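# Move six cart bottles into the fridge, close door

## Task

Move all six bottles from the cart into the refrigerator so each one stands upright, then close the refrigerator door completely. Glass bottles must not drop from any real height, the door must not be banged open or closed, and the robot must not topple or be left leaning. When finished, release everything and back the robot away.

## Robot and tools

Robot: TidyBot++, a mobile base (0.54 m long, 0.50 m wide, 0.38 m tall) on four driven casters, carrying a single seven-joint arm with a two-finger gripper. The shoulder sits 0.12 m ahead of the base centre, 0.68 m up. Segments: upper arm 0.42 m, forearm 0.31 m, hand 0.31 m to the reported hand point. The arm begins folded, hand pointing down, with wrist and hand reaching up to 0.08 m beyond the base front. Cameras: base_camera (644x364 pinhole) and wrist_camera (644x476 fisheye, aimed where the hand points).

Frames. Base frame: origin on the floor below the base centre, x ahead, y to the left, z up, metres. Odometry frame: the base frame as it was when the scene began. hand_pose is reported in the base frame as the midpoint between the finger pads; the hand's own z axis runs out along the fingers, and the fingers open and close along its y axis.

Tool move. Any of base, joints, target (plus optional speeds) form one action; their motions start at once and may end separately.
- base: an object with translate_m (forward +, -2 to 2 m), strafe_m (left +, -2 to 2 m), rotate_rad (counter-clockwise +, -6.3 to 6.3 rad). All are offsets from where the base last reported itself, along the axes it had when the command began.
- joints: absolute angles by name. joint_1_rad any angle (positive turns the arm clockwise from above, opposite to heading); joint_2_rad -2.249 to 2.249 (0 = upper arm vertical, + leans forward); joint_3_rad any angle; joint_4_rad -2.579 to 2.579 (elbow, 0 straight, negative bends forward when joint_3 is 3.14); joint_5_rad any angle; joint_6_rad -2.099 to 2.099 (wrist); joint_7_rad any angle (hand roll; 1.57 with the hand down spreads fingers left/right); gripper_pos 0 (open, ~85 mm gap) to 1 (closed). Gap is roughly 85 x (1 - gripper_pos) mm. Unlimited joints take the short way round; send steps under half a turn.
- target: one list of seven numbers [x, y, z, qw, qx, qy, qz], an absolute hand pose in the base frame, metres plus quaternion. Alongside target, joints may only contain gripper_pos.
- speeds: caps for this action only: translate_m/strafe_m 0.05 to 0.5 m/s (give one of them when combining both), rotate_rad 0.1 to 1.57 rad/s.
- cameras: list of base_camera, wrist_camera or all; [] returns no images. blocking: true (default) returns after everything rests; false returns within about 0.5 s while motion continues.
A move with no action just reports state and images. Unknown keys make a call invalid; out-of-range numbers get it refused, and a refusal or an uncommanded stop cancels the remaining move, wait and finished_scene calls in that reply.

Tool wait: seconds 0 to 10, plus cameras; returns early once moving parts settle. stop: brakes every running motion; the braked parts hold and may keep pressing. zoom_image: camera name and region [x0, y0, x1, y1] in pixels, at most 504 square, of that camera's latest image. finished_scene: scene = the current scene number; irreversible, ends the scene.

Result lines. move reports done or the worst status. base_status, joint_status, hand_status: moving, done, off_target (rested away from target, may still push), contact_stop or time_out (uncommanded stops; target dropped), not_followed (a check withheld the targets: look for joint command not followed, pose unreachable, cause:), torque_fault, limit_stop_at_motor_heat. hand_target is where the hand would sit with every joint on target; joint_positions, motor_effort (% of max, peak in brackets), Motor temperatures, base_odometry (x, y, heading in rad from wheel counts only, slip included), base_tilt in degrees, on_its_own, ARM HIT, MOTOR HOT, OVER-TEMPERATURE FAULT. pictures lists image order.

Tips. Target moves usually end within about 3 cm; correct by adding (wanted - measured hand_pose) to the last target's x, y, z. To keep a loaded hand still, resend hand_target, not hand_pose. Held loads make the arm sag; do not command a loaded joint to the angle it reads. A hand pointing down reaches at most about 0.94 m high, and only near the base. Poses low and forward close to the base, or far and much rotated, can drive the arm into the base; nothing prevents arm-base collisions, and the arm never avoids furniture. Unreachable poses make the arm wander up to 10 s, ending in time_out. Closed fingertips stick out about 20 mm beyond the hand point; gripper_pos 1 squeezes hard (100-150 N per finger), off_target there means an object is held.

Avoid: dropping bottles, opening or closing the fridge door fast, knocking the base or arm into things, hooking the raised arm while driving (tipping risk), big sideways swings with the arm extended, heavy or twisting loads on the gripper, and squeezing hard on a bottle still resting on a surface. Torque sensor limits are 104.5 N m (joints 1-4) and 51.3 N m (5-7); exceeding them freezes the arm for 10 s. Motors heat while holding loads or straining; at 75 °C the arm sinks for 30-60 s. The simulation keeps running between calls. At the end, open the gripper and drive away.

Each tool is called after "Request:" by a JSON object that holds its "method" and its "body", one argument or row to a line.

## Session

Request:
{"method": "move", "body": {

}}

Scene clock: 0.00 s.
Motor temperatures (°C): [36 32 32 34 38 42 42]
base_odometry: x=+0.000 y=+0.000 heading=+0.000
base_tilt: forward=-0.2 right=-0.7
base_status: not commanded
joint_positions: joint_1_rad=-0.021 joint_2_rad=-0.328 joint_3_rad=+3.122 joint_4_rad=-2.549 joint_5_rad=+0.015 joint_6_rad=-0.906 joint_7_rad=+1.582 gripper_pos=+0.000
joint_status: not commanded
motor_effort: joint_1_rad=+0 joint_2_rad=-1 joint_3_rad=+1 joint_4_rad=+12 joint_5_rad=+1 joint_6_rad=+1 joint_7_rad=+0
hand_pose: x=+0.2380 y=+0.0017 z=+0.5785 quat_wxyz=(+0.009, +0.999, +0.030, +0.007) (m; base frame)
hand_target: x=+0.2365 y=+0.0016 z=+0.5777 quat_wxyz=(+0.009, +0.999, +0.030, +0.006) (m; base frame)
hand_status: not commanded
pictures: base_camera, wrist_camera

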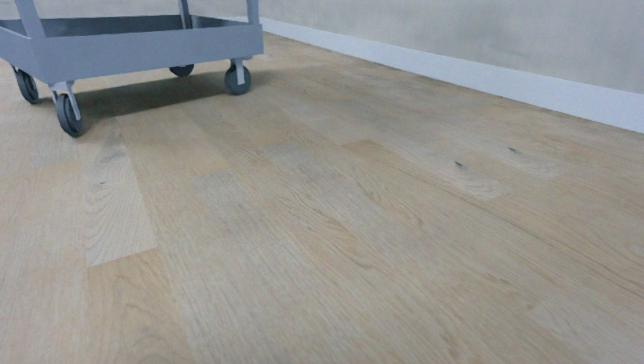

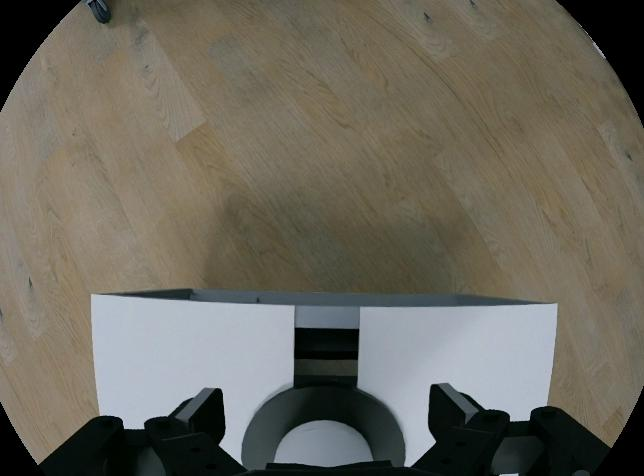

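Request:
{"method": "move", "body": {
  "base": {"rotate_rad":0.6},
  "joints": {"joint_1_rad":0.03,"joint_2_rad":-0.495,"joint_4_rad":-1.60,"joint_6_rad":-0.80,"gripper_pos":0.05,"joint_3_rad":3.12,"joint_5_rad":0.0,"joint_7_rad":1.572}
}}

Scene clock: 4.57 s.
Motor temperatures (°C): [36 32 32 34 38 42 42]
move: done
base_odometry: x=+0.000 y=+0.000 heading=+0.600
base_tilt: forward=-0.1 right=-0.7
base_status: done
joint_positions: joint_1_rad=+0.006 joint_2_rad=-0.487 joint_3_rad=+3.122 joint_4_rad=-1.614 joint_5_rad=+0.015 joint_6_rad=-0.879 joint_7_rad=+1.582 gripper_pos=+0.050
joint_status: all done
motor_effort: joint_1_rad=+0(1) joint_2_rad=-2(6) joint_3_rad=+2(3) joint_4_rad=+18(19) joint_5_rad=+1(2) joint_6_rad=+9(9) joint_7_rad=-1(3)
hand_pose: x=+0.4882 y=+0.0053 z=+1.0571 quat_wxyz=(+0.011, +0.843, +0.013, +0.538) (m; base frame)
hand_target: x=+0.4939 y=+0.0014 z=+1.0910 quat_wxyz=(+0.008, +0.815, -0.001, +0.580) (m; base frame)
hand_status: not commanded
pictures: base_camera, wrist_camera

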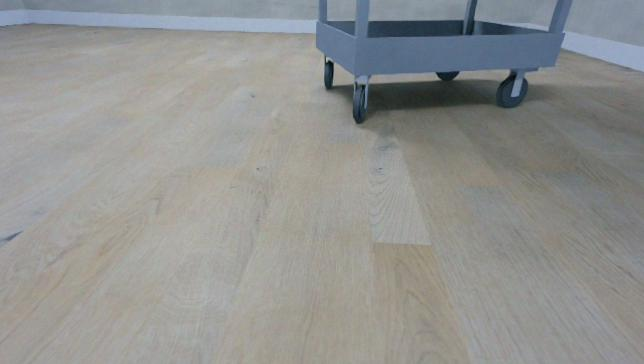

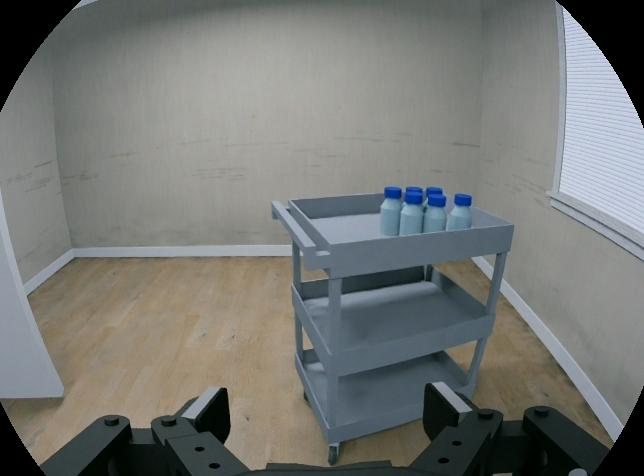

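Request:
{"method": "move", "body": {
  "base": {"rotate_rad":0.9}
}}

Request:
{"method": "move", "body": {
  "base": {"rotate_rad":0.8}
}}

Scene clock: 13.17 s.
Motor temperatures (°C): [36 32 32 34 38 42 42]
move: done
base_odometry: x=+0.000 y=+0.000 heading=+1.500
base_tilt: forward=-0.2 right=-0.7
base_status: done
joint_positions: joint_1_rad=+0.010 joint_2_rad=-0.487 joint_3_rad=+3.120 joint_4_rad=-1.614 joint_5_rad=+0.015 joint_6_rad=-0.879 joint_7_rad=+1.582 gripper_pos=+0.050
joint_status: not commanded
motor_effort: joint_1_rad=+0(1) joint_2_rad=-2(3) joint_3_rad=+2(3) joint_4_rad=+18(19) joint_5_rad=+0(2) joint_6_rad=+9(9) joint_7_rad=-2(2)
hand_pose: x=+0.4882 y=+0.0047 z=+1.0571 quat_wxyz=(+0.013, +0.843, +0.012, +0.538) (m; base frame)
hand_target: x=+0.4939 y=+0.0014 z=+1.0910 quat_wxyz=(+0.008, +0.815, -0.001, +0.580) (m; base frame)
hand_status: not commanded
pictures: base_camera, wrist_camera

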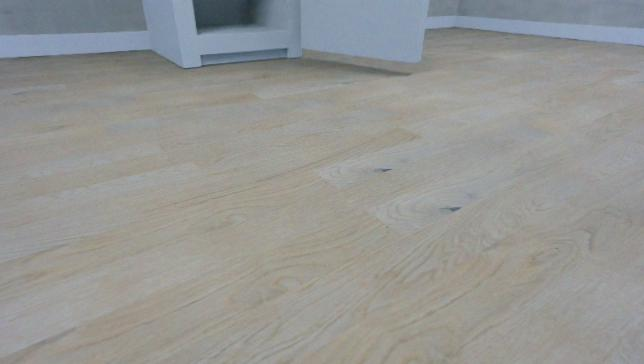

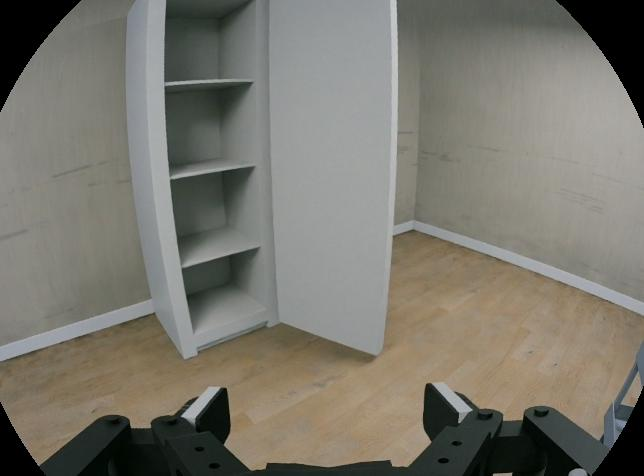

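Scene clock: 14.93 s.
Motor temperatures (°C): [36 32 32 34 38 42 42]
move: done
base_odometry: x=+0.000 y=+0.000 heading=+2.300
base_tilt: forward=-0.2 right=-0.7
base_status: done
joint_positions: joint_1_rad=+0.012 joint_2_rad=-0.487 joint_3_rad=+3.119 joint_4_rad=-1.614 joint_5_rad=+0.015 joint_6_rad=-0.879 joint_7_rad=+1.582 gripper_pos=+0.050
joint_status: not commanded
motor_effort: joint_1_rad=+0(1) joint_2_rad=-2(4) joint_3_rad=+1(3) joint_4_rad=+18(19) joint_5_rad=+1(1) joint_6_rad=+9(10) joint_7_rad=-1(2)
hand_pose: x=+0.4882 y=+0.0048 z=+1.0572 quat_wxyz=(+0.013, +0.843, +0.012, +0.538) (m; base frame)
hand_target: x=+0.4939 y=+0.0014 z=+1.0910 quat_wxyz=(+0.008, +0.815, -0.001, +0.580) (m; base frame)
hand_status: not commanded
pictures: base_camera, wrist_camera

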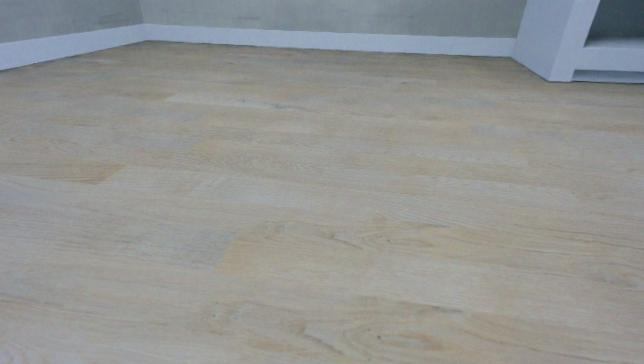

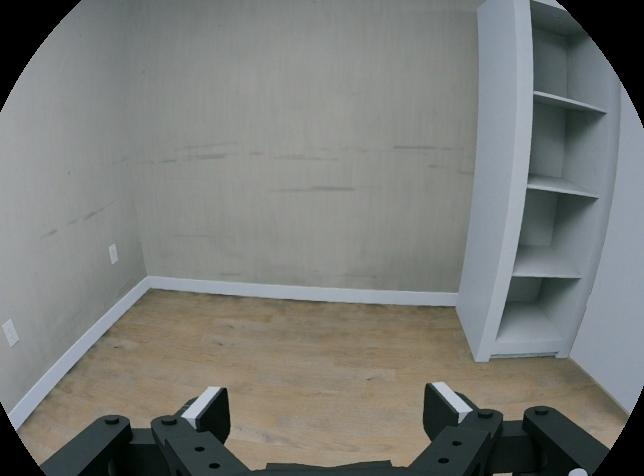

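Request:
{"method": "move", "body": {
  "base": {"translate_m":-0.596,"strafe_m":-0.549,"rotate_rad":-1.415},
  "speeds": {"rotate_rad":0.9}
}}

Scene clock: 28.07 s.
Motor temperatures (°C): [36 32 32 34 38 42 42]
move: done
base_odometry: x=+0.807 y=-0.079 heading=+0.884
base_tilt: forward=-0.1 right=-0.7
base_status: done
joint_positions: joint_1_rad=+0.013 joint_2_rad=-0.489 joint_3_rad=+3.120 joint_4_rad=-1.614 joint_5_rad=+0.015 joint_6_rad=-0.878 joint_7_rad=+1.582 gripper_pos=+0.050
joint_status: not commanded
motor_effort: joint_1_rad=+0(1) joint_2_rad=-2(5) joint_3_rad=+1(4) joint_4_rad=+18(19) joint_5_rad=+1(2) joint_6_rad=+9(9) joint_7_rad=+0(2)
hand_pose: x=+0.4873 y=+0.0036 z=+1.0586 quat_wxyz=(+0.013, +0.842, +0.011, +0.539) (m; base frame)
hand_target: x=+0.4939 y=+0.0014 z=+1.0910 quat_wxyz=(+0.008, +0.815, -0.001, +0.580) (m; base frame)
hand_status: not commanded
pictures: base_camera, wrist_camera

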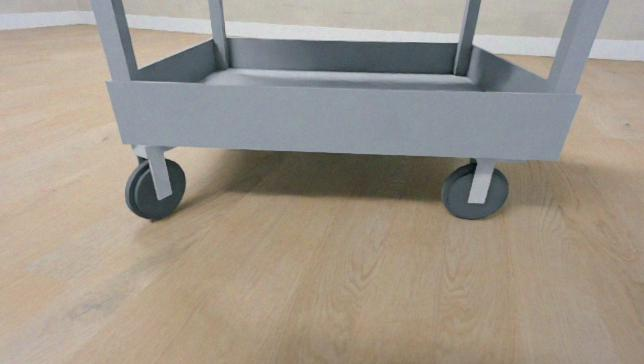

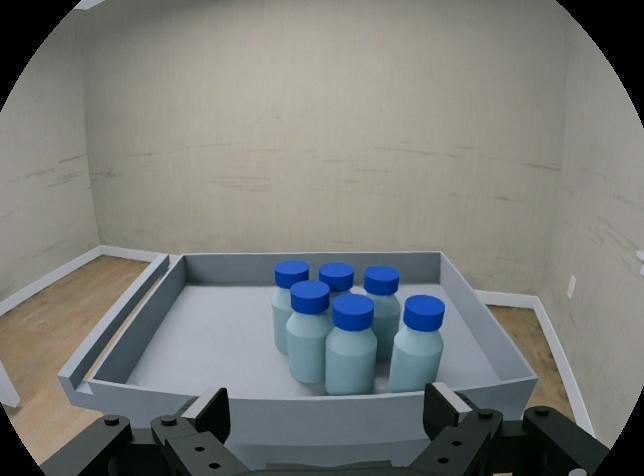

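Request:
{"method": "move", "body": {
  "base": {"translate_m":0.13,"strafe_m":-0.03},
  "joints": {"joint_1_rad":0.0,"joint_2_rad":-0.485,"joint_4_rad":-2.24,"joint_6_rad":-0.10,"gripper_pos":0.15}
}}

Scene clock: 42.47 s.
Motor temperatures (°C): [36 32 32 34 38 42 42]
move: done
base_odometry: x=+0.912 y=+0.003 heading=+0.884
base_tilt: forward=-0.1 right=-0.6
base_status: done
joint_positions: joint_1_rad=+0.013 joint_2_rad=-0.481 joint_3_rad=+3.120 joint_4_rad=-2.204 joint_5_rad=+0.015 joint_6_rad=-0.183 joint_7_rad=+1.582 gripper_pos=+0.150
joint_status: all done
motor_effort: joint_1_rad=+0(1) joint_2_rad=-4(7) joint_3_rad=+2(2) joint_4_rad=+20(21) joint_5_rad=+0(1) joint_6_rad=+10(10) joint_7_rad=+0(2)
hand_pose: x=+0.5287 y=+0.0052 z=+0.9047 quat_wxyz=(+0.011, +0.815, +0.015, +0.579) (m; base frame)
hand_target: x=+0.5303 y=+0.0115 z=+0.9090 quat_wxyz=(-0.001, +0.800, +0.011, +0.600) (m; base frame)
hand_status: not commanded
pictures: base_camera, wrist_camera

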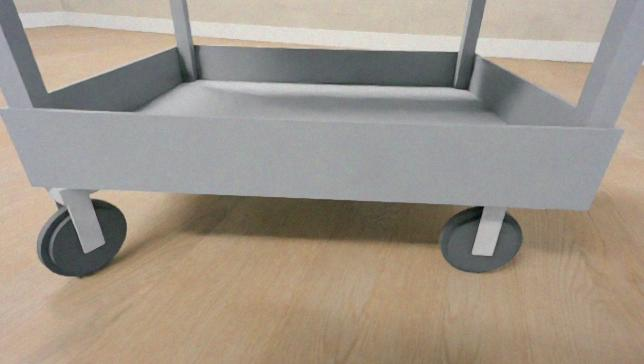

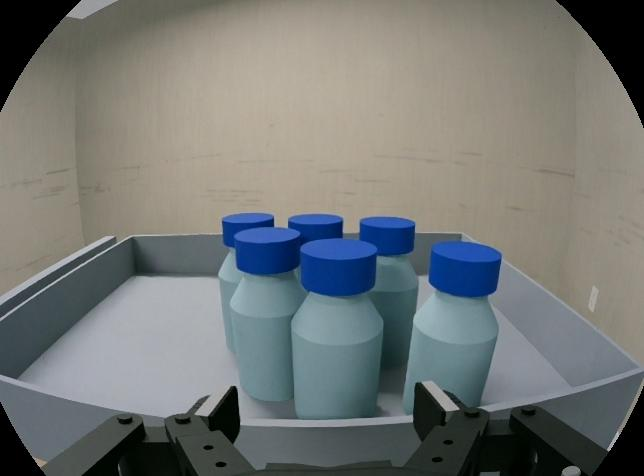

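Request:
{"method": "move", "body": {
  "base": {"translate_m":0.09,"strafe_m":-0.008},
  "speeds": {"translate_m":0.2}
}}

Scene clock: 45.33 s.
Motor temperatures (°C): [36 32 32 34 38 42 42]
move: done
base_odometry: x=+0.976 y=+0.067 heading=+0.884
base_tilt: forward=-0.2 right=-0.7
base_status: done
joint_positions: joint_1_rad=+0.013 joint_2_rad=-0.483 joint_3_rad=+3.120 joint_4_rad=-2.205 joint_5_rad=+0.015 joint_6_rad=-0.179 joint_7_rad=+1.582 gripper_pos=+0.150
joint_status: not commanded
motor_effort: joint_1_rad=+0(0) joint_2_rad=-4(6) joint_3_rad=+1(2) joint_4_rad=+20(21) joint_5_rad=+1(1) joint_6_rad=+9(10) joint_7_rad=-1(2)
hand_pose: x=+0.5285 y=+0.0052 z=+0.9062 quat_wxyz=(+0.011, +0.813, +0.015, +0.581) (m; base frame)
hand_target: x=+0.5303 y=+0.0115 z=+0.9090 quat_wxyz=(-0.001, +0.800, +0.011, +0.600) (m; base frame)
hand_status: not commanded
pictures: base_camera, wrist_camera

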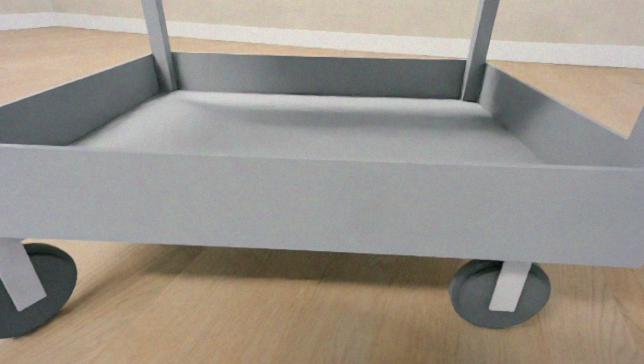

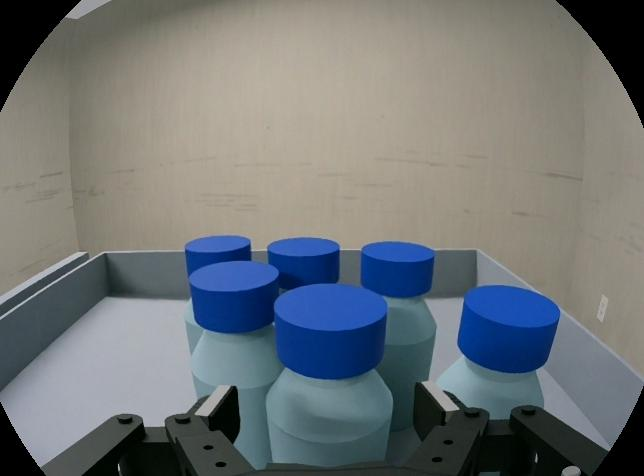

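Request:
{"method": "move", "body": {
  "base": {"translate_m":0.025,"strafe_m":-0.002},
  "joints": {"gripper_pos":0.25},
  "speeds": {"translate_m":0.1},
  "cameras": ["wrist_camera"]
}}

Scene clock: 50.30 s.
Motor temperatures (°C): [36 32 32 34 38 42 42]
move: done
base_odometry: x=+0.993 y=+0.085 heading=+0.884
base_tilt: forward=-0.1 right=-0.7
base_status: done
joint_positions: joint_1_rad=+0.013 joint_2_rad=-0.482 joint_3_rad=+3.120 joint_4_rad=-2.206 joint_5_rad=+0.015 joint_6_rad=-0.178 joint_7_rad=+1.582 gripper_pos=+0.250
joint_status: all done
motor_effort: joint_1_rad=+0(0) joint_2_rad=-4(6) joint_3_rad=+1(2) joint_4_rad=+19(20) joint_5_rad=+0(1) joint_6_rad=+10(10) joint_7_rad=-1(2)
hand_pose: x=+0.5289 y=+0.0052 z=+0.9055 quat_wxyz=(+0.011, +0.814, +0.015, +0.581) (m; base frame)
hand_target: x=+0.5303 y=+0.0115 z=+0.9090 quat_wxyz=(-0.001, +0.800, +0.011, +0.600) (m; base frame)
hand_status: not commanded
pictures: wrist_camera

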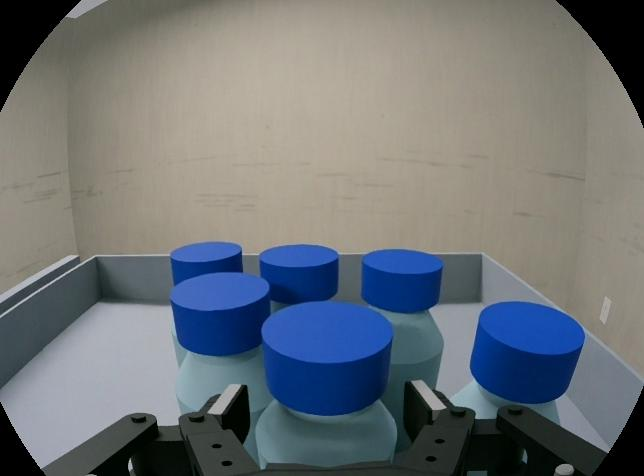

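Request:
{"method": "move", "body": {
  "base": {"translate_m":0.028},
  "speeds": {"translate_m":0.08},
  "cameras": ["wrist_camera"]
}}

Scene clock: 53.40 s.
Motor temperatures (°C): [36 32 32 34 38 42 42]
move: done
base_odometry: x=+1.011 y=+0.107 heading=+0.884
base_tilt: forward=-0.1 right=-0.7
base_status: done
joint_positions: joint_1_rad=+0.013 joint_2_rad=-0.484 joint_3_rad=+3.120 joint_4_rad=-2.206 joint_5_rad=+0.015 joint_6_rad=-0.177 joint_7_rad=+1.582 gripper_pos=+0.250
joint_status: not commanded
motor_effort: joint_1_rad=+0(0) joint_2_rad=-3(6) joint_3_rad=+1(2) joint_4_rad=+19(20) joint_5_rad=+1(1) joint_6_rad=+9(10) joint_7_rad=-1(2)
hand_pose: x=+0.5283 y=+0.0052 z=+0.9065 quat_wxyz=(+0.011, +0.813, +0.015, +0.582) (m; base frame)
hand_target: x=+0.5303 y=+0.0115 z=+0.9090 quat_wxyz=(-0.001, +0.800, +0.011, +0.600) (m; base frame)
hand_status: not commanded
pictures: wrist_camera

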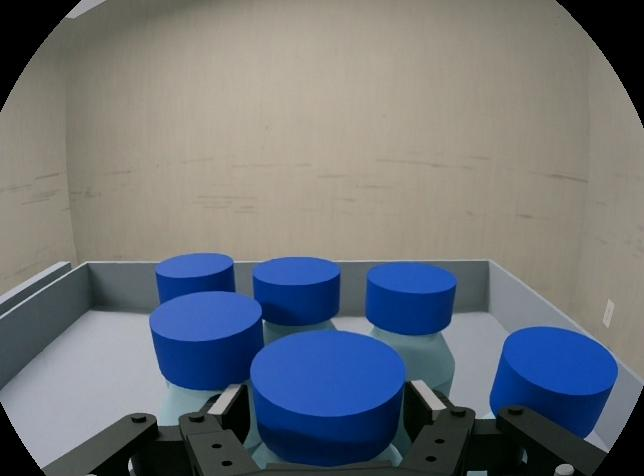

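Request:
{"method": "move", "body": {
  "base": {"translate_m":0.01},
  "speeds": {"translate_m":0.08},
  "cameras": []
}}

Request:
{"method": "move", "body": {
  "joints": {"gripper_pos":0.65},
  "cameras": ["wrist_camera"]
}}

Scene clock: 55.87 s.
Motor temperatures (°C): [36 32 32 34 38 42 42]
move: done
base_odometry: x=+1.018 y=+0.115 heading=+0.884
base_tilt: forward=-0.1 right=-0.8
base_status: done
joint_positions: joint_1_rad=+0.013 joint_2_rad=-0.484 joint_3_rad=+3.120 joint_4_rad=-2.206 joint_5_rad=+0.015 joint_6_rad=-0.177 joint_7_rad=+1.582 gripper_pos=+0.250
joint_status: not commanded
motor_effort: joint_1_rad=+0(1) joint_2_rad=-4(7) joint_3_rad=+1(2) joint_4_rad=+19(21) joint_5_rad=+0(1) joint_6_rad=+10(10) joint_7_rad=+0(1)
hand_pose: x=+0.5284 y=+0.0052 z=+0.9060 quat_wxyz=(+0.011, +0.813, +0.015, +0.582) (m; base frame)
hand_target: x=+0.5303 y=+0.0115 z=+0.9090 quat_wxyz=(-0.001, +0.800, +0.011, +0.600) (m; base frame)
hand_status: not commanded
pictures: none
No camera images: "cameras" was empty.

Scene clock: 56.63 s.
Motor temperatures (°C): [36 32 32 34 38 42 42]
move: off_target
base_odometry: x=+1.018 y=+0.115 heading=+0.884
base_tilt: forward=-0.2 right=-0.7
base_status: not commanded
joint_positions: joint_1_rad=+0.013 joint_2_rad=-0.484 joint_3_rad=+3.120 joint_4_rad=-2.207 joint_5_rad=+0.015 joint_6_rad=-0.177 joint_7_rad=+1.582 gripper_pos=+0.424
joint_status: gripper_pos off_target (ended at +0.424, target +0.650)
motor_effort: joint_1_rad=+0(1) joint_2_rad=-2(4) joint_3_rad=+1(2) joint_4_rad=+19(21) joint_5_rad=+1(1) joint_6_rad=+9(11) joint_7_rad=-1(2)
hand_pose: x=+0.5284 y=+0.0052 z=+0.9061 quat_wxyz=(+0.011, +0.813, +0.015, +0.582) (m; base frame)
hand_target: x=+0.5303 y=+0.0115 z=+0.9090 quat_wxyz=(-0.001, +0.800, +0.011, +0.600) (m; base frame)
hand_status: not commanded
pictures: wrist_camera

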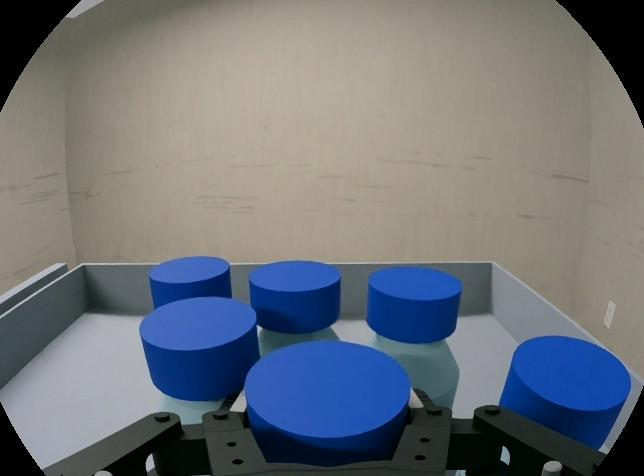

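Request:
{"method": "move", "body": {
  "joints": {"joint_2_rad":-0.445,"joint_4_rad":-1.70,"joint_6_rad":-0.68},
  "cameras": ["wrist_camera"]
}}

Request:
{"method": "move", "body": {
  "base": {"translate_m":-0.35},
  "cameras": ["wrist_camera"]
}}

Request:
{"method": "move", "body": {
  "base": {"translate_m":0.398,"strafe_m":1.024,"rotate_rad":1.066},
  "speeds": {"rotate_rad":0.6},
  "joints": {"joint_1_rad":0.03,"joint_2_rad":-0.495,"joint_4_rad":-1.60,"joint_6_rad":-0.80}
}}

Scene clock: 69.70 s.
Motor temperatures (°C): [36 32 32 34 38 42 42]
move: done
base_odometry: x=+1.018 y=+0.115 heading=+0.884
base_tilt: forward=-0.2 right=-0.7
base_status: not commanded
joint_positions: joint_1_rad=+0.013 joint_2_rad=-0.447 joint_3_rad=+3.121 joint_4_rad=-1.737 joint_5_rad=+0.015 joint_6_rad=-0.635 joint_7_rad=+1.582 gripper_pos=+0.424
joint_status: all done
motor_effort: joint_1_rad=+0(2) joint_2_rad=-7(9) joint_3_rad=+1(2) joint_4_rad=+23(26) joint_5_rad=+0(1) joint_6_rad=+13(15) joint_7_rad=-1(2)
hand_pose: x=+0.5310 y=+0.0044 z=+1.0403 quat_wxyz=(+0.013, +0.821, +0.012, +0.571) (m; base frame)
hand_target: x=+0.5272 y=+0.0127 z=+1.0482 quat_wxyz=(-0.001, +0.823, +0.011, +0.567) (m; base frame)
hand_status: not commanded
pictures: wrist_camera

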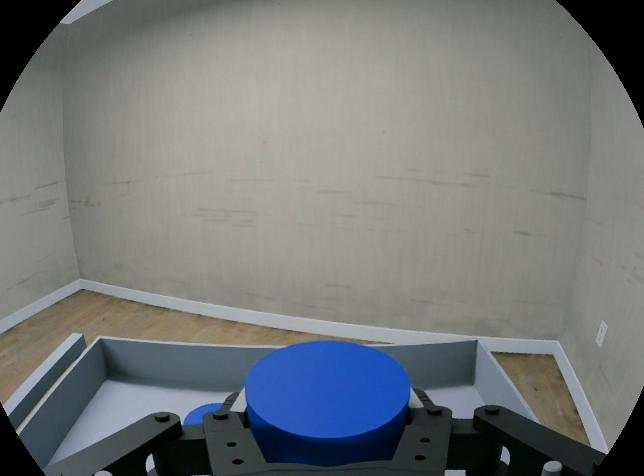

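Scene clock: 71.77 s.
Motor temperatures (°C): [36 32 32 34 38 42 42]
move: done
base_odometry: x=+0.796 y=-0.156 heading=+0.884
base_tilt: forward=-0.1 right=-0.7
base_status: done
joint_positions: joint_1_rad=+0.013 joint_2_rad=-0.439 joint_3_rad=+3.121 joint_4_rad=-1.733 joint_5_rad=+0.015 joint_6_rad=-0.643 joint_7_rad=+1.582 gripper_pos=+0.424
joint_status: not commanded
motor_effort: joint_1_rad=+0(1) joint_2_rad=-7(11) joint_3_rad=+1(3) joint_4_rad=+23(23) joint_5_rad=+0(1) joint_6_rad=+13(13) joint_7_rad=-1(2)
hand_pose: x=+0.5329 y=+0.0043 z=+1.0369 quat_wxyz=(+0.012, +0.824, +0.012, +0.566) (m; base frame)
hand_target: x=+0.5272 y=+0.0127 z=+1.0482 quat_wxyz=(-0.001, +0.823, +0.011, +0.567) (m; base frame)
hand_status: not commanded
pictures: wrist_camera

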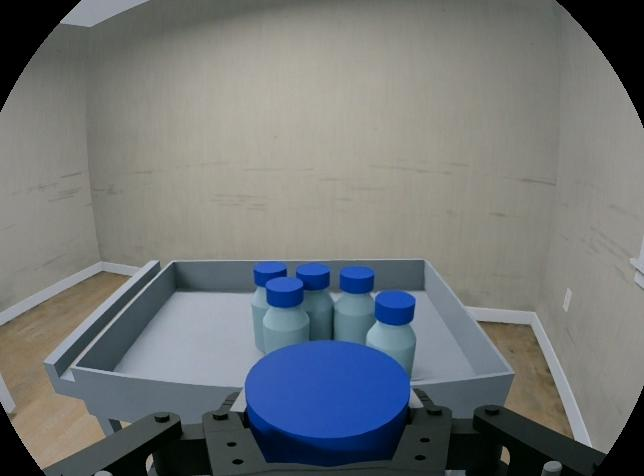

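Scene clock: 75.17 s.
Motor temperatures (°C): [36 32 32 34 38 42 42]
move: done
base_odometry: x=+0.256 y=+0.801 heading=+1.951
base_tilt: forward=-0.1 right=-0.6
base_status: done
joint_positions: joint_1_rad=+0.016 joint_2_rad=-0.480 joint_3_rad=+3.122 joint_4_rad=-1.631 joint_5_rad=+0.015 joint_6_rad=-0.759 joint_7_rad=+1.582 gripper_pos=+0.424
joint_status: all done
motor_effort: joint_1_rad=+0(2) joint_2_rad=-5(8) joint_3_rad=+1(3) joint_4_rad=+22(25) joint_5_rad=+0(2) joint_6_rad=+12(13) joint_7_rad=-1(2)
hand_pose: x=+0.5051 y=+0.0019 z=+1.0794 quat_wxyz=(+0.014, +0.816, +0.009, +0.577) (m; base frame)
hand_target: x=+0.4939 y=+0.0014 z=+1.0910 quat_wxyz=(+0.008, +0.815, -0.001, +0.580) (m; base frame)
hand_status: not commanded
pictures: base_camera, wrist_camera

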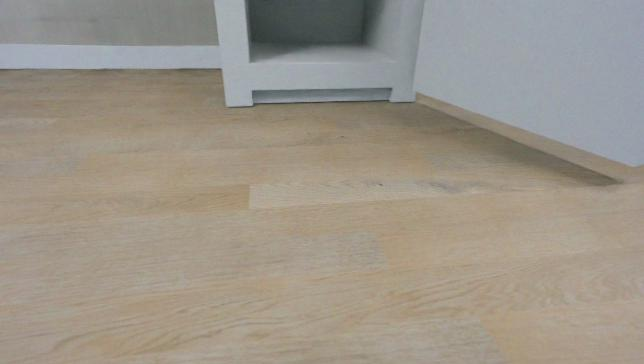

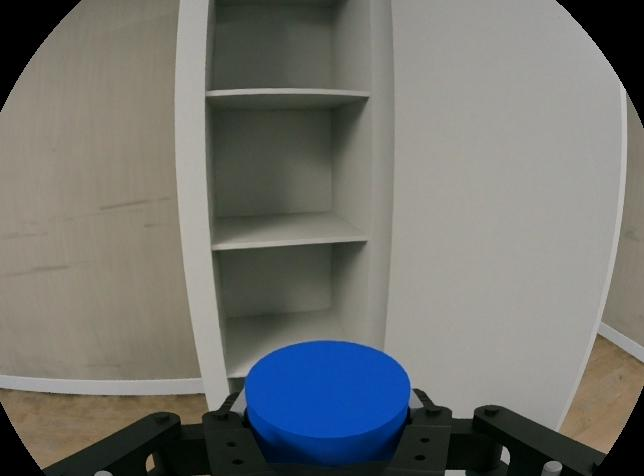

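Request:
{"method": "move", "body": {
  "base": {"translate_m":0.582,"strafe_m":0.024,"rotate_rad":0.09},
  "speeds": {"translate_m":0.4}
}}

Scene clock: 86.57 s.
Motor temperatures (°C): [36 32 32 34 38 42 42]
move: done
base_odometry: x=+0.018 y=+1.332 heading=+2.042
base_tilt: forward=-0.2 right=-0.7
base_status: done
joint_positions: joint_1_rad=+0.016 joint_2_rad=-0.480 joint_3_rad=+3.117 joint_4_rad=-1.631 joint_5_rad=+0.015 joint_6_rad=-0.761 joint_7_rad=+1.582 gripper_pos=+0.424
joint_status: not commanded
motor_effort: joint_1_rad=+0(1) joint_2_rad=-5(8) joint_3_rad=+2(3) joint_4_rad=+22(23) joint_5_rad=+1(2) joint_6_rad=+13(13) joint_7_rad=+0(2)
hand_pose: x=+0.5049 y=+0.0045 z=+1.0787 quat_wxyz=(+0.014, +0.817, +0.012, +0.577) (m; base frame)
hand_target: x=+0.4939 y=+0.0014 z=+1.0910 quat_wxyz=(+0.008, +0.815, -0.001, +0.580) (m; base frame)
hand_status: not commanded
pictures: base_camera, wrist_camera

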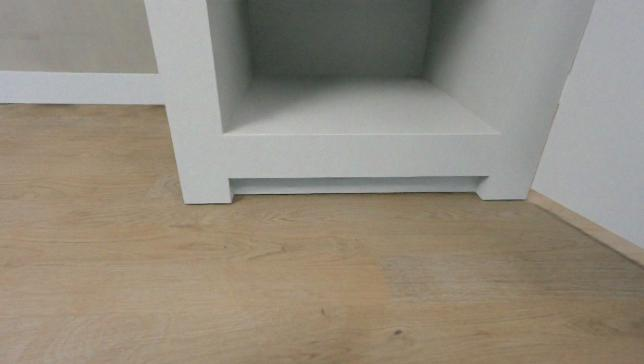

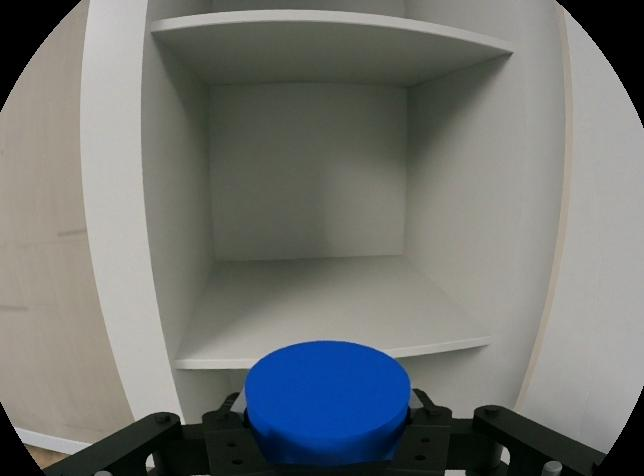

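Request:
{"method": "move", "body": {
  "base": {"translate_m":0.25,"strafe_m":-0.02,"rotate_rad":0.045},
  "speeds": {"translate_m":0.2}
}}

Scene clock: 94.53 s.
Motor temperatures (°C): [36 32 32 34 38 42 42]
move: done
base_odometry: x=-0.078 y=+1.564 heading=+2.088
base_tilt: forward=-0.2 right=-0.7
base_status: done
joint_positions: joint_1_rad=+0.017 joint_2_rad=-0.481 joint_3_rad=+3.116 joint_4_rad=-1.631 joint_5_rad=+0.015 joint_6_rad=-0.762 joint_7_rad=+1.582 gripper_pos=+0.424
joint_status: not commanded
motor_effort: joint_1_rad=+0(1) joint_2_rad=-5(8) joint_3_rad=+2(4) joint_4_rad=+22(23) joint_5_rad=+0(2) joint_6_rad=+12(13) joint_7_rad=-1(2)
hand_pose: x=+0.5046 y=+0.0051 z=+1.0788 quat_wxyz=(+0.014, +0.817, +0.012, +0.577) (m; base frame)
hand_target: x=+0.4939 y=+0.0014 z=+1.0910 quat_wxyz=(+0.008, +0.815, -0.001, +0.580) (m; base frame)
hand_status: not commanded
pictures: base_camera, wrist_camera

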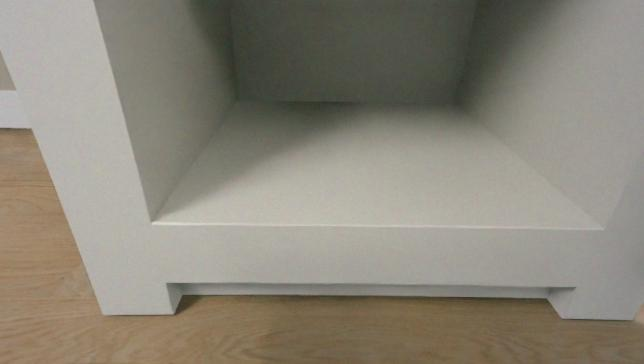

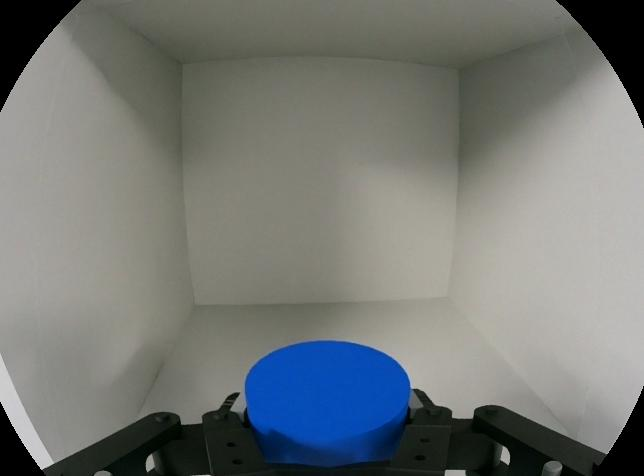

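Request:
{"method": "move", "body": {
  "base": {"translate_m":0.035},
  "joints": {"joint_1_rad":0.25},
  "cameras": []
}}

Request:
{"method": "move", "body": {
  "joints": {"joint_2_rad":0.0,"joint_4_rad":-1.26,"joint_6_rad":-0.50},
  "cameras": ["wrist_camera"]
}}

Scene clock: 103.13 s.
Motor temperatures (°C): [36 32 32 34 38 42 42]
move: done
base_odometry: x=-0.095 y=+1.595 heading=+2.087
base_tilt: forward=-0.1 right=-0.7
base_status: done
joint_positions: joint_1_rad=+0.228 joint_2_rad=-0.477 joint_3_rad=+3.117 joint_4_rad=-1.631 joint_5_rad=+0.015 joint_6_rad=-0.763 joint_7_rad=+1.582 gripper_pos=+0.424
joint_status: all done
motor_effort: joint_1_rad=+0(1) joint_2_rad=-5(9) joint_3_rad=+1(3) joint_4_rad=+22(23) joint_5_rad=+1(1) joint_6_rad=+13(13) joint_7_rad=-1(2)
hand_pose: x=+0.4984 y=-0.0767 z=+1.0771 quat_wxyz=(+0.075, +0.815, -0.075, +0.570) (m; base frame)
hand_target: x=+0.4852 y=-0.0804 z=+1.0910 quat_wxyz=(+0.071, +0.810, -0.090, +0.575) (m; base frame)
hand_status: not commanded
pictures: none
No camera images: "cameras" was empty.

Scene clock: 105.00 s.
Motor temperatures (°C): [36 32 32 34 38 42 42]
move: done
base_odometry: x=-0.095 y=+1.595 heading=+2.087
base_tilt: forward=-0.1 right=-0.7
base_status: not commanded
joint_positions: joint_1_rad=+0.228 joint_2_rad=+0.010 joint_3_rad=+3.117 joint_4_rad=-1.300 joint_5_rad=+0.015 joint_6_rad=-0.610 joint_7_rad=+1.582 gripper_pos=+0.424
joint_status: all done
motor_effort: joint_1_rad=+0(0) joint_2_rad=-22(25) joint_3_rad=+0(2) joint_4_rad=+23(24) joint_5_rad=+1(1) joint_6_rad=+13(13) joint_7_rad=-1(2)
hand_pose: x=+0.7066 y=-0.1227 z=+1.0774 quat_wxyz=(+0.069, +0.815, -0.076, +0.570) (m; base frame)
hand_target: x=+0.7084 y=-0.1356 z=+1.1402 quat_wxyz=(+0.073, +0.766, -0.087, +0.633) (m; base frame)
hand_status: not commanded
pictures: wrist_camera

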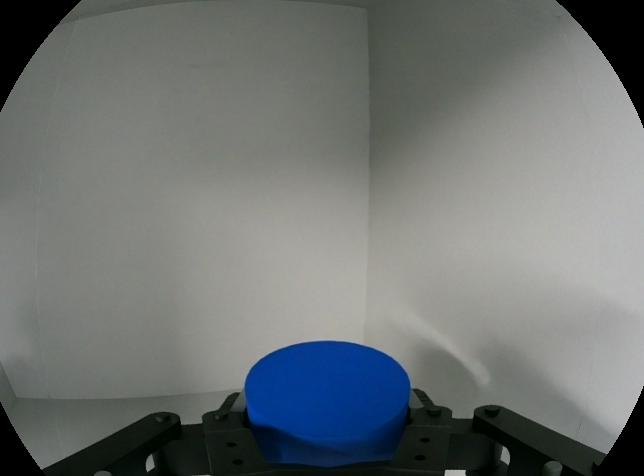

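Request:
{"method": "move", "body": {
  "joints": {"joint_2_rad":0.0,"joint_4_rad":-1.30,"joint_6_rad":-0.45},
  "cameras": ["wrist_camera"]
}}

Request:
{"method": "move", "body": {
  "joints": {"joint_2_rad":0.0,"joint_4_rad":-1.34,"joint_6_rad":-0.42},
  "cameras": ["wrist_camera"]
}}

Scene clock: 125.47 s.
Motor temperatures (°C): [36 33 32 34 38 42 42]
move: done
base_odometry: x=-0.095 y=+1.595 heading=+2.087
base_tilt: forward=-0.1 right=-0.6
base_status: not commanded
joint_positions: joint_1_rad=+0.228 joint_2_rad=+0.010 joint_3_rad=+3.117 joint_4_rad=-1.303 joint_5_rad=+0.015 joint_6_rad=-0.557 joint_7_rad=+1.582 gripper_pos=+0.424
joint_status: all done
motor_effort: joint_1_rad=+0(0) joint_2_rad=-22(24) joint_3_rad=+1(2) joint_4_rad=+22(24) joint_5_rad=+0(1) joint_6_rad=+12(13) joint_7_rad=-1(1)
hand_pose: x=+0.7117 y=-0.1235 z=+1.0908 quat_wxyz=(+0.071, +0.801, -0.074, +0.590) (m; base frame)
hand_target: x=+0.7124 y=-0.1366 z=+1.1312 quat_wxyz=(+0.073, +0.763, -0.087, +0.637) (m; base frame)
hand_status: not commanded
pictures: wrist_camera

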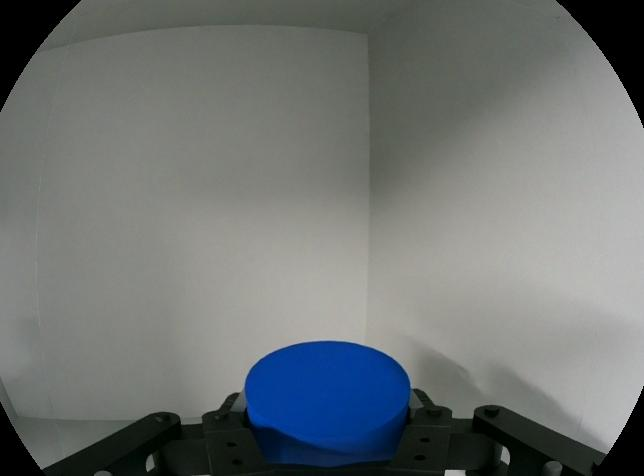

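Scene clock: 126.13 s.
Motor temperatures (°C): [36 33 32 34 38 42 42]
move: done
base_odometry: x=-0.095 y=+1.595 heading=+2.087
base_tilt: forward=-0.1 right=-0.7
base_status: not commanded
joint_positions: joint_1_rad=+0.228 joint_2_rad=+0.010 joint_3_rad=+3.117 joint_4_rad=-1.328 joint_5_rad=+0.015 joint_6_rad=-0.527 joint_7_rad=+1.582 gripper_pos=+0.424
joint_status: all done
motor_effort: joint_1_rad=+0(0) joint_2_rad=-23(24) joint_3_rad=+0(2) joint_4_rad=+22(24) joint_5_rad=+1(1) joint_6_rad=+13(13) joint_7_rad=-1(2)
hand_pose: x=+0.7141 y=-0.1239 z=+1.0845 quat_wxyz=(+0.071, +0.800, -0.074, +0.591) (m; base frame)
hand_target: x=+0.7149 y=-0.1371 z=+1.1160 quat_wxyz=(+0.073, +0.766, -0.087, +0.633) (m; base frame)
hand_status: not commanded
pictures: wrist_camera

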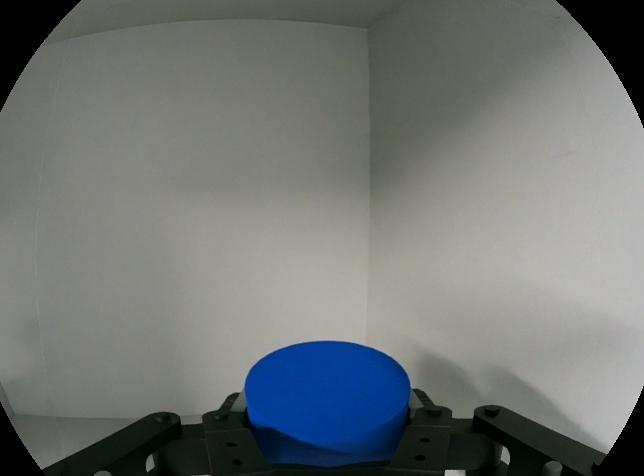

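Request:
{"method": "move", "body": {
  "joints": {"joint_2_rad":-0.005,"joint_4_rad":-1.40,"joint_6_rad":-0.38},
  "cameras": []
}}

Request:
{"method": "move", "body": {
  "joints": {"joint_2_rad":-0.01,"joint_4_rad":-1.44,"joint_6_rad":-0.35},
  "cameras": ["wrist_camera"]
}}

Scene clock: 128.53 s.
Motor temperatures (°C): [36 33 32 34 38 42 42]
move: done
base_odometry: x=-0.095 y=+1.595 heading=+2.087
base_tilt: forward=-0.1 right=-0.7
base_status: not commanded
joint_positions: joint_1_rad=+0.228 joint_2_rad=+0.010 joint_3_rad=+3.117 joint_4_rad=-1.387 joint_5_rad=+0.015 joint_6_rad=-0.486 joint_7_rad=+1.582 gripper_pos=+0.424
joint_status: all done
motor_effort: joint_1_rad=+0(0) joint_2_rad=-23(24) joint_3_rad=+2(2) joint_4_rad=+23(24) joint_5_rad=+0(1) joint_6_rad=+13(14) joint_7_rad=+0(2)
hand_pose: x=+0.7161 y=-0.1241 z=+1.0608 quat_wxyz=(+0.070, +0.805, -0.074, +0.584) (m; base frame)
hand_target: x=+0.7154 y=-0.1372 z=+1.0944 quat_wxyz=(+0.072, +0.770, -0.088, +0.627) (m; base frame)
hand_status: not commanded
pictures: none
No camera images: "cameras" was empty.

Scene clock: 129.23 s.
Motor temperatures (°C): [36 33 32 34 38 42 42]
move: done
base_odometry: x=-0.095 y=+1.595 heading=+2.087
base_tilt: forward=-0.1 right=-0.7
base_status: not commanded
joint_positions: joint_1_rad=+0.228 joint_2_rad=+0.010 joint_3_rad=+3.117 joint_4_rad=-1.426 joint_5_rad=+0.015 joint_6_rad=-0.455 joint_7_rad=+1.582 gripper_pos=+0.424
joint_status: all done
motor_effort: joint_1_rad=+0(0) joint_2_rad=-23(24) joint_3_rad=+1(2) joint_4_rad=+23(24) joint_5_rad=+0(1) joint_6_rad=+13(13) joint_7_rad=-2(2)
hand_pose: x=+0.7172 y=-0.1242 z=+1.0465 quat_wxyz=(+0.069, +0.808, -0.074, +0.581) (m; base frame)
hand_target: x=+0.7147 y=-0.1370 z=+1.0820 quat_wxyz=(+0.072, +0.772, -0.088, +0.625) (m; base frame)
hand_status: not commanded
pictures: wrist_camera

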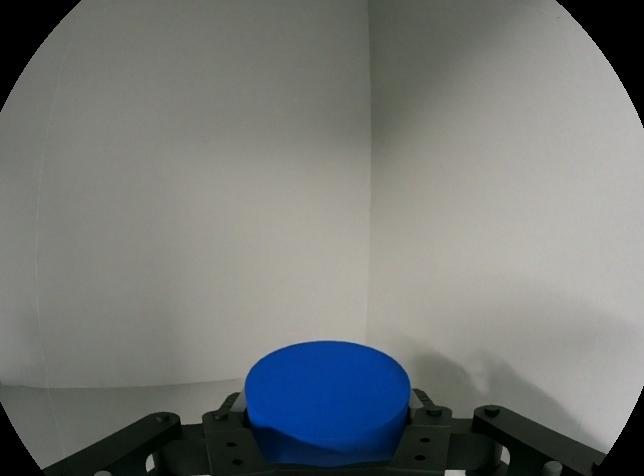

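Request:
{"method": "move", "body": {
  "joints": {"joint_2_rad":-0.01,"joint_4_rad":-1.455,"joint_6_rad":-0.335},
  "cameras": []
}}

Request:
{"method": "move", "body": {
  "joints": {"joint_2_rad":-0.01,"joint_4_rad":-1.47,"joint_6_rad":-0.32},
  "cameras": []
}}

Request:
{"method": "move", "body": {
  "joints": {"joint_2_rad":-0.01,"joint_4_rad":-1.485,"joint_6_rad":-0.305},
  "cameras": ["wrist_camera"]
}}

Scene clock: 132.33 s.
Motor temperatures (°C): [36 33 32 34 38 42 42]
move: done
base_odometry: x=-0.095 y=+1.595 heading=+2.087
base_tilt: forward=-0.2 right=-0.7
base_status: not commanded
joint_positions: joint_1_rad=+0.228 joint_2_rad=+0.010 joint_3_rad=+3.117 joint_4_rad=-1.439 joint_5_rad=+0.015 joint_6_rad=-0.440 joint_7_rad=+1.582 gripper_pos=+0.424
joint_status: all done
motor_effort: joint_1_rad=+0(0) joint_2_rad=-23(24) joint_3_rad=+1(2) joint_4_rad=+23(24) joint_5_rad=+1(1) joint_6_rad=+12(13) joint_7_rad=-1(1)
hand_pose: x=+0.7180 y=-0.1243 z=+1.0431 quat_wxyz=(+0.069, +0.807, -0.074, +0.582) (m; base frame)
hand_target: x=+0.7154 y=-0.1372 z=+1.0773 quat_wxyz=(+0.072, +0.772, -0.088, +0.625) (m; base frame)
hand_status: not commanded
pictures: none
No camera images: "cameras" was empty.

Scene clock: 132.90 s.
Motor temperatures (°C): [36 33 32 34 38 42 42]
move: done
base_odometry: x=-0.095 y=+1.595 heading=+2.087
base_tilt: forward=-0.1 right=-0.7
base_status: not commanded
joint_positions: joint_1_rad=+0.228 joint_2_rad=+0.010 joint_3_rad=+3.117 joint_4_rad=-1.453 joint_5_rad=+0.015 joint_6_rad=-0.425 joint_7_rad=+1.582 gripper_pos=+0.424
joint_status: all done
motor_effort: joint_1_rad=+0(0) joint_2_rad=-23(24) joint_3_rad=+2(2) joint_4_rad=+23(24) joint_5_rad=+0(1) joint_6_rad=+12(13) joint_7_rad=-1(2)
hand_pose: x=+0.7185 y=-0.1244 z=+1.0388 quat_wxyz=(+0.069, +0.807, -0.074, +0.582) (m; base frame)
hand_target: x=+0.7159 y=-0.1373 z=+1.0727 quat_wxyz=(+0.072, +0.772, -0.088, +0.625) (m; base frame)
hand_status: not commanded
pictures: none
No camera images: "cameras" was empty.

Scene clock: 133.43 s.
Motor temperatures (°C): [36 33 32 34 38 42 42]
move: done
base_odometry: x=-0.095 y=+1.595 heading=+2.087
base_tilt: forward=+0.0 right=-0.7
base_status: not commanded
joint_positions: joint_1_rad=+0.228 joint_2_rad=+0.010 joint_3_rad=+3.117 joint_4_rad=-1.464 joint_5_rad=+0.015 joint_6_rad=-0.406 joint_7_rad=+1.582 gripper_pos=+0.424
joint_status: all done
motor_effort: joint_1_rad=+0(0) joint_2_rad=-22(24) joint_3_rad=+1(1) joint_4_rad=+23(23) joint_5_rad=+0(1) joint_6_rad=+12(13) joint_7_rad=-1(1)
hand_pose: x=+0.7196 y=-0.1245 z=+1.0376 quat_wxyz=(+0.070, +0.805, -0.074, +0.585) (m; base frame)
hand_target: x=+0.7164 y=-0.1374 z=+1.0680 quat_wxyz=(+0.072, +0.772, -0.088, +0.625) (m; base frame)
hand_status: not commanded
pictures: wrist_camera

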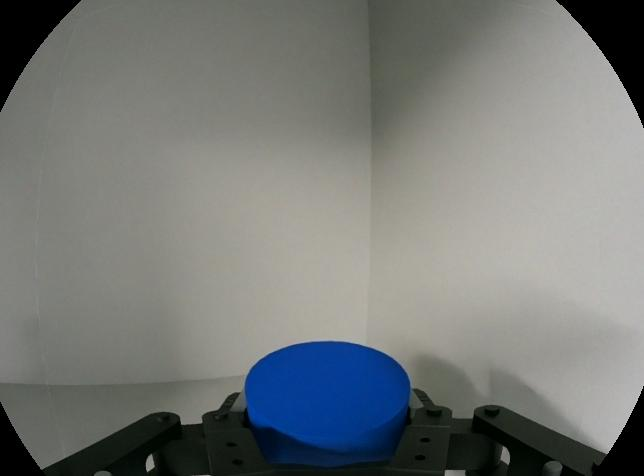

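Request:
{"method": "move", "body": {
  "joints": {"joint_2_rad":-0.015,"joint_4_rad":-1.51,"joint_6_rad":-0.29},
  "cameras": []
}}

Request:
{"method": "move", "body": {
  "joints": {"joint_2_rad":-0.015,"joint_4_rad":-1.53,"joint_6_rad":-0.28},
  "cameras": ["wrist_camera"]
}}

Scene clock: 137.80 s.
Motor temperatures (°C): [36 33 32 34 38 42 42]
move: done
base_odometry: x=-0.095 y=+1.595 heading=+2.087
base_tilt: forward=-0.2 right=-0.6
base_status: not commanded
joint_positions: joint_1_rad=+0.228 joint_2_rad=+0.004 joint_3_rad=+3.117 joint_4_rad=-1.482 joint_5_rad=+0.015 joint_6_rad=-0.382 joint_7_rad=+1.582 gripper_pos=+0.424
joint_status: all done
motor_effort: joint_1_rad=+0(0) joint_2_rad=-21(22) joint_3_rad=+1(1) joint_4_rad=+22(23) joint_5_rad=+0(1) joint_6_rad=+11(12) joint_7_rad=-1(1)
hand_pose: x=+0.7187 y=-0.1242 z=+1.0379 quat_wxyz=(+0.070, +0.801, -0.073, +0.590) (m; base frame)
hand_target: x=+0.7145 y=-0.1369 z=+1.0602 quat_wxyz=(+0.072, +0.774, -0.088, +0.623) (m; base frame)
hand_status: not commanded
pictures: none
No camera images: "cameras" was empty.

Scene clock: 138.37 s.
Motor temperatures (°C): [36 33 32 34 38 42 42]
move: done
base_odometry: x=-0.095 y=+1.595 heading=+2.087
base_tilt: forward=-0.1 right=-0.8
base_status: not commanded
joint_positions: joint_1_rad=+0.228 joint_2_rad=+0.000 joint_3_rad=+3.117 joint_4_rad=-1.495 joint_5_rad=+0.015 joint_6_rad=-0.363 joint_7_rad=+1.582 gripper_pos=+0.424
joint_status: all done
motor_effort: joint_1_rad=+0(0) joint_2_rad=-20(21) joint_3_rad=+1(1) joint_4_rad=+20(22) joint_5_rad=+1(1) joint_6_rad=+10(11) joint_7_rad=-1(1)
hand_pose: x=+0.7180 y=-0.1239 z=+1.0382 quat_wxyz=(+0.071, +0.798, -0.073, +0.594) (m; base frame)
hand_target: x=+0.7143 y=-0.1369 z=+1.0508 quat_wxyz=(+0.072, +0.777, -0.089, +0.619) (m; base frame)
hand_status: not commanded
pictures: wrist_camera

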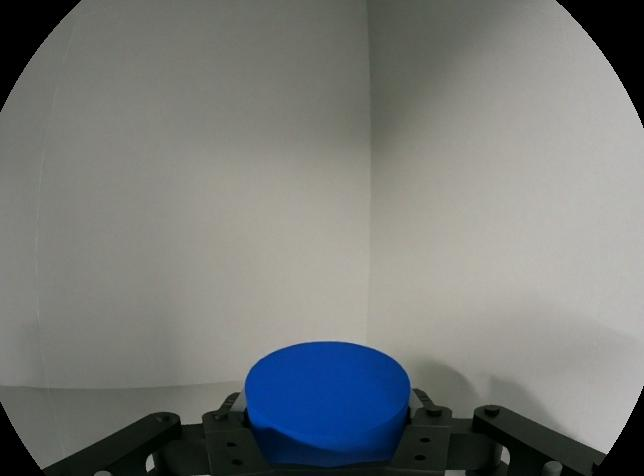

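Request:
{"method": "move", "body": {
  "joints": {"gripper_pos":0.3},
  "cameras": []
}}

Request:
{"method": "move", "body": {
  "joints": {"gripper_pos":0.0},
  "cameras": ["wrist_camera"]
}}

Scene clock: 140.43 s.
Motor temperatures (°C): [36 33 32 34 38 42 42]
move: done
base_odometry: x=-0.095 y=+1.595 heading=+2.087
base_tilt: forward=-0.2 right=-0.7
base_status: not commanded
joint_positions: joint_1_rad=+0.228 joint_2_rad=+0.000 joint_3_rad=+3.117 joint_4_rad=-1.495 joint_5_rad=+0.015 joint_6_rad=-0.360 joint_7_rad=+1.582 gripper_pos=+0.300
joint_status: all done
motor_effort: joint_1_rad=+0(0) joint_2_rad=-20(20) joint_3_rad=+1(1) joint_4_rad=+20(21) joint_5_rad=+0(1) joint_6_rad=+10(10) joint_7_rad=-1(2)
hand_pose: x=+0.7182 y=-0.1240 z=+1.0394 quat_wxyz=(+0.071, +0.797, -0.072, +0.596) (m; base frame)
hand_target: x=+0.7143 y=-0.1369 z=+1.0508 quat_wxyz=(+0.072, +0.777, -0.089, +0.619) (m; base frame)
hand_status: not commanded
pictures: none
No camera images: "cameras" was empty.

Scene clock: 141.13 s.
Motor temperatures (°C): [36 33 32 34 38 42 42]
move: done
base_odometry: x=-0.095 y=+1.595 heading=+2.087
base_tilt: forward=-0.1 right=-0.7
base_status: not commanded
joint_positions: joint_1_rad=+0.228 joint_2_rad=+0.000 joint_3_rad=+3.117 joint_4_rad=-1.495 joint_5_rad=+0.015 joint_6_rad=-0.360 joint_7_rad=+1.582 gripper_pos=+0.000
joint_status: all done
motor_effort: joint_1_rad=+0(0) joint_2_rad=-19(20) joint_3_rad=+2(2) joint_4_rad=+20(20) joint_5_rad=+0(1) joint_6_rad=+9(10) joint_7_rad=-1(1)
hand_pose: x=+0.7182 y=-0.1240 z=+1.0394 quat_wxyz=(+0.071, +0.797, -0.072, +0.596) (m; base frame)
hand_target: x=+0.7143 y=-0.1369 z=+1.0508 quat_wxyz=(+0.072, +0.777, -0.089, +0.619) (m; base frame)
hand_status: not commanded
pictures: wrist_camera

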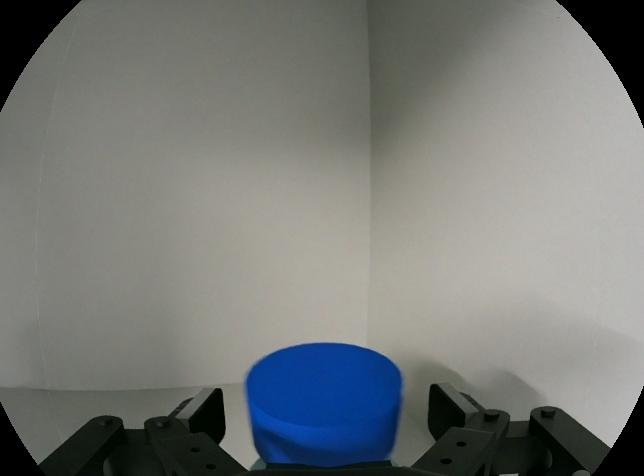

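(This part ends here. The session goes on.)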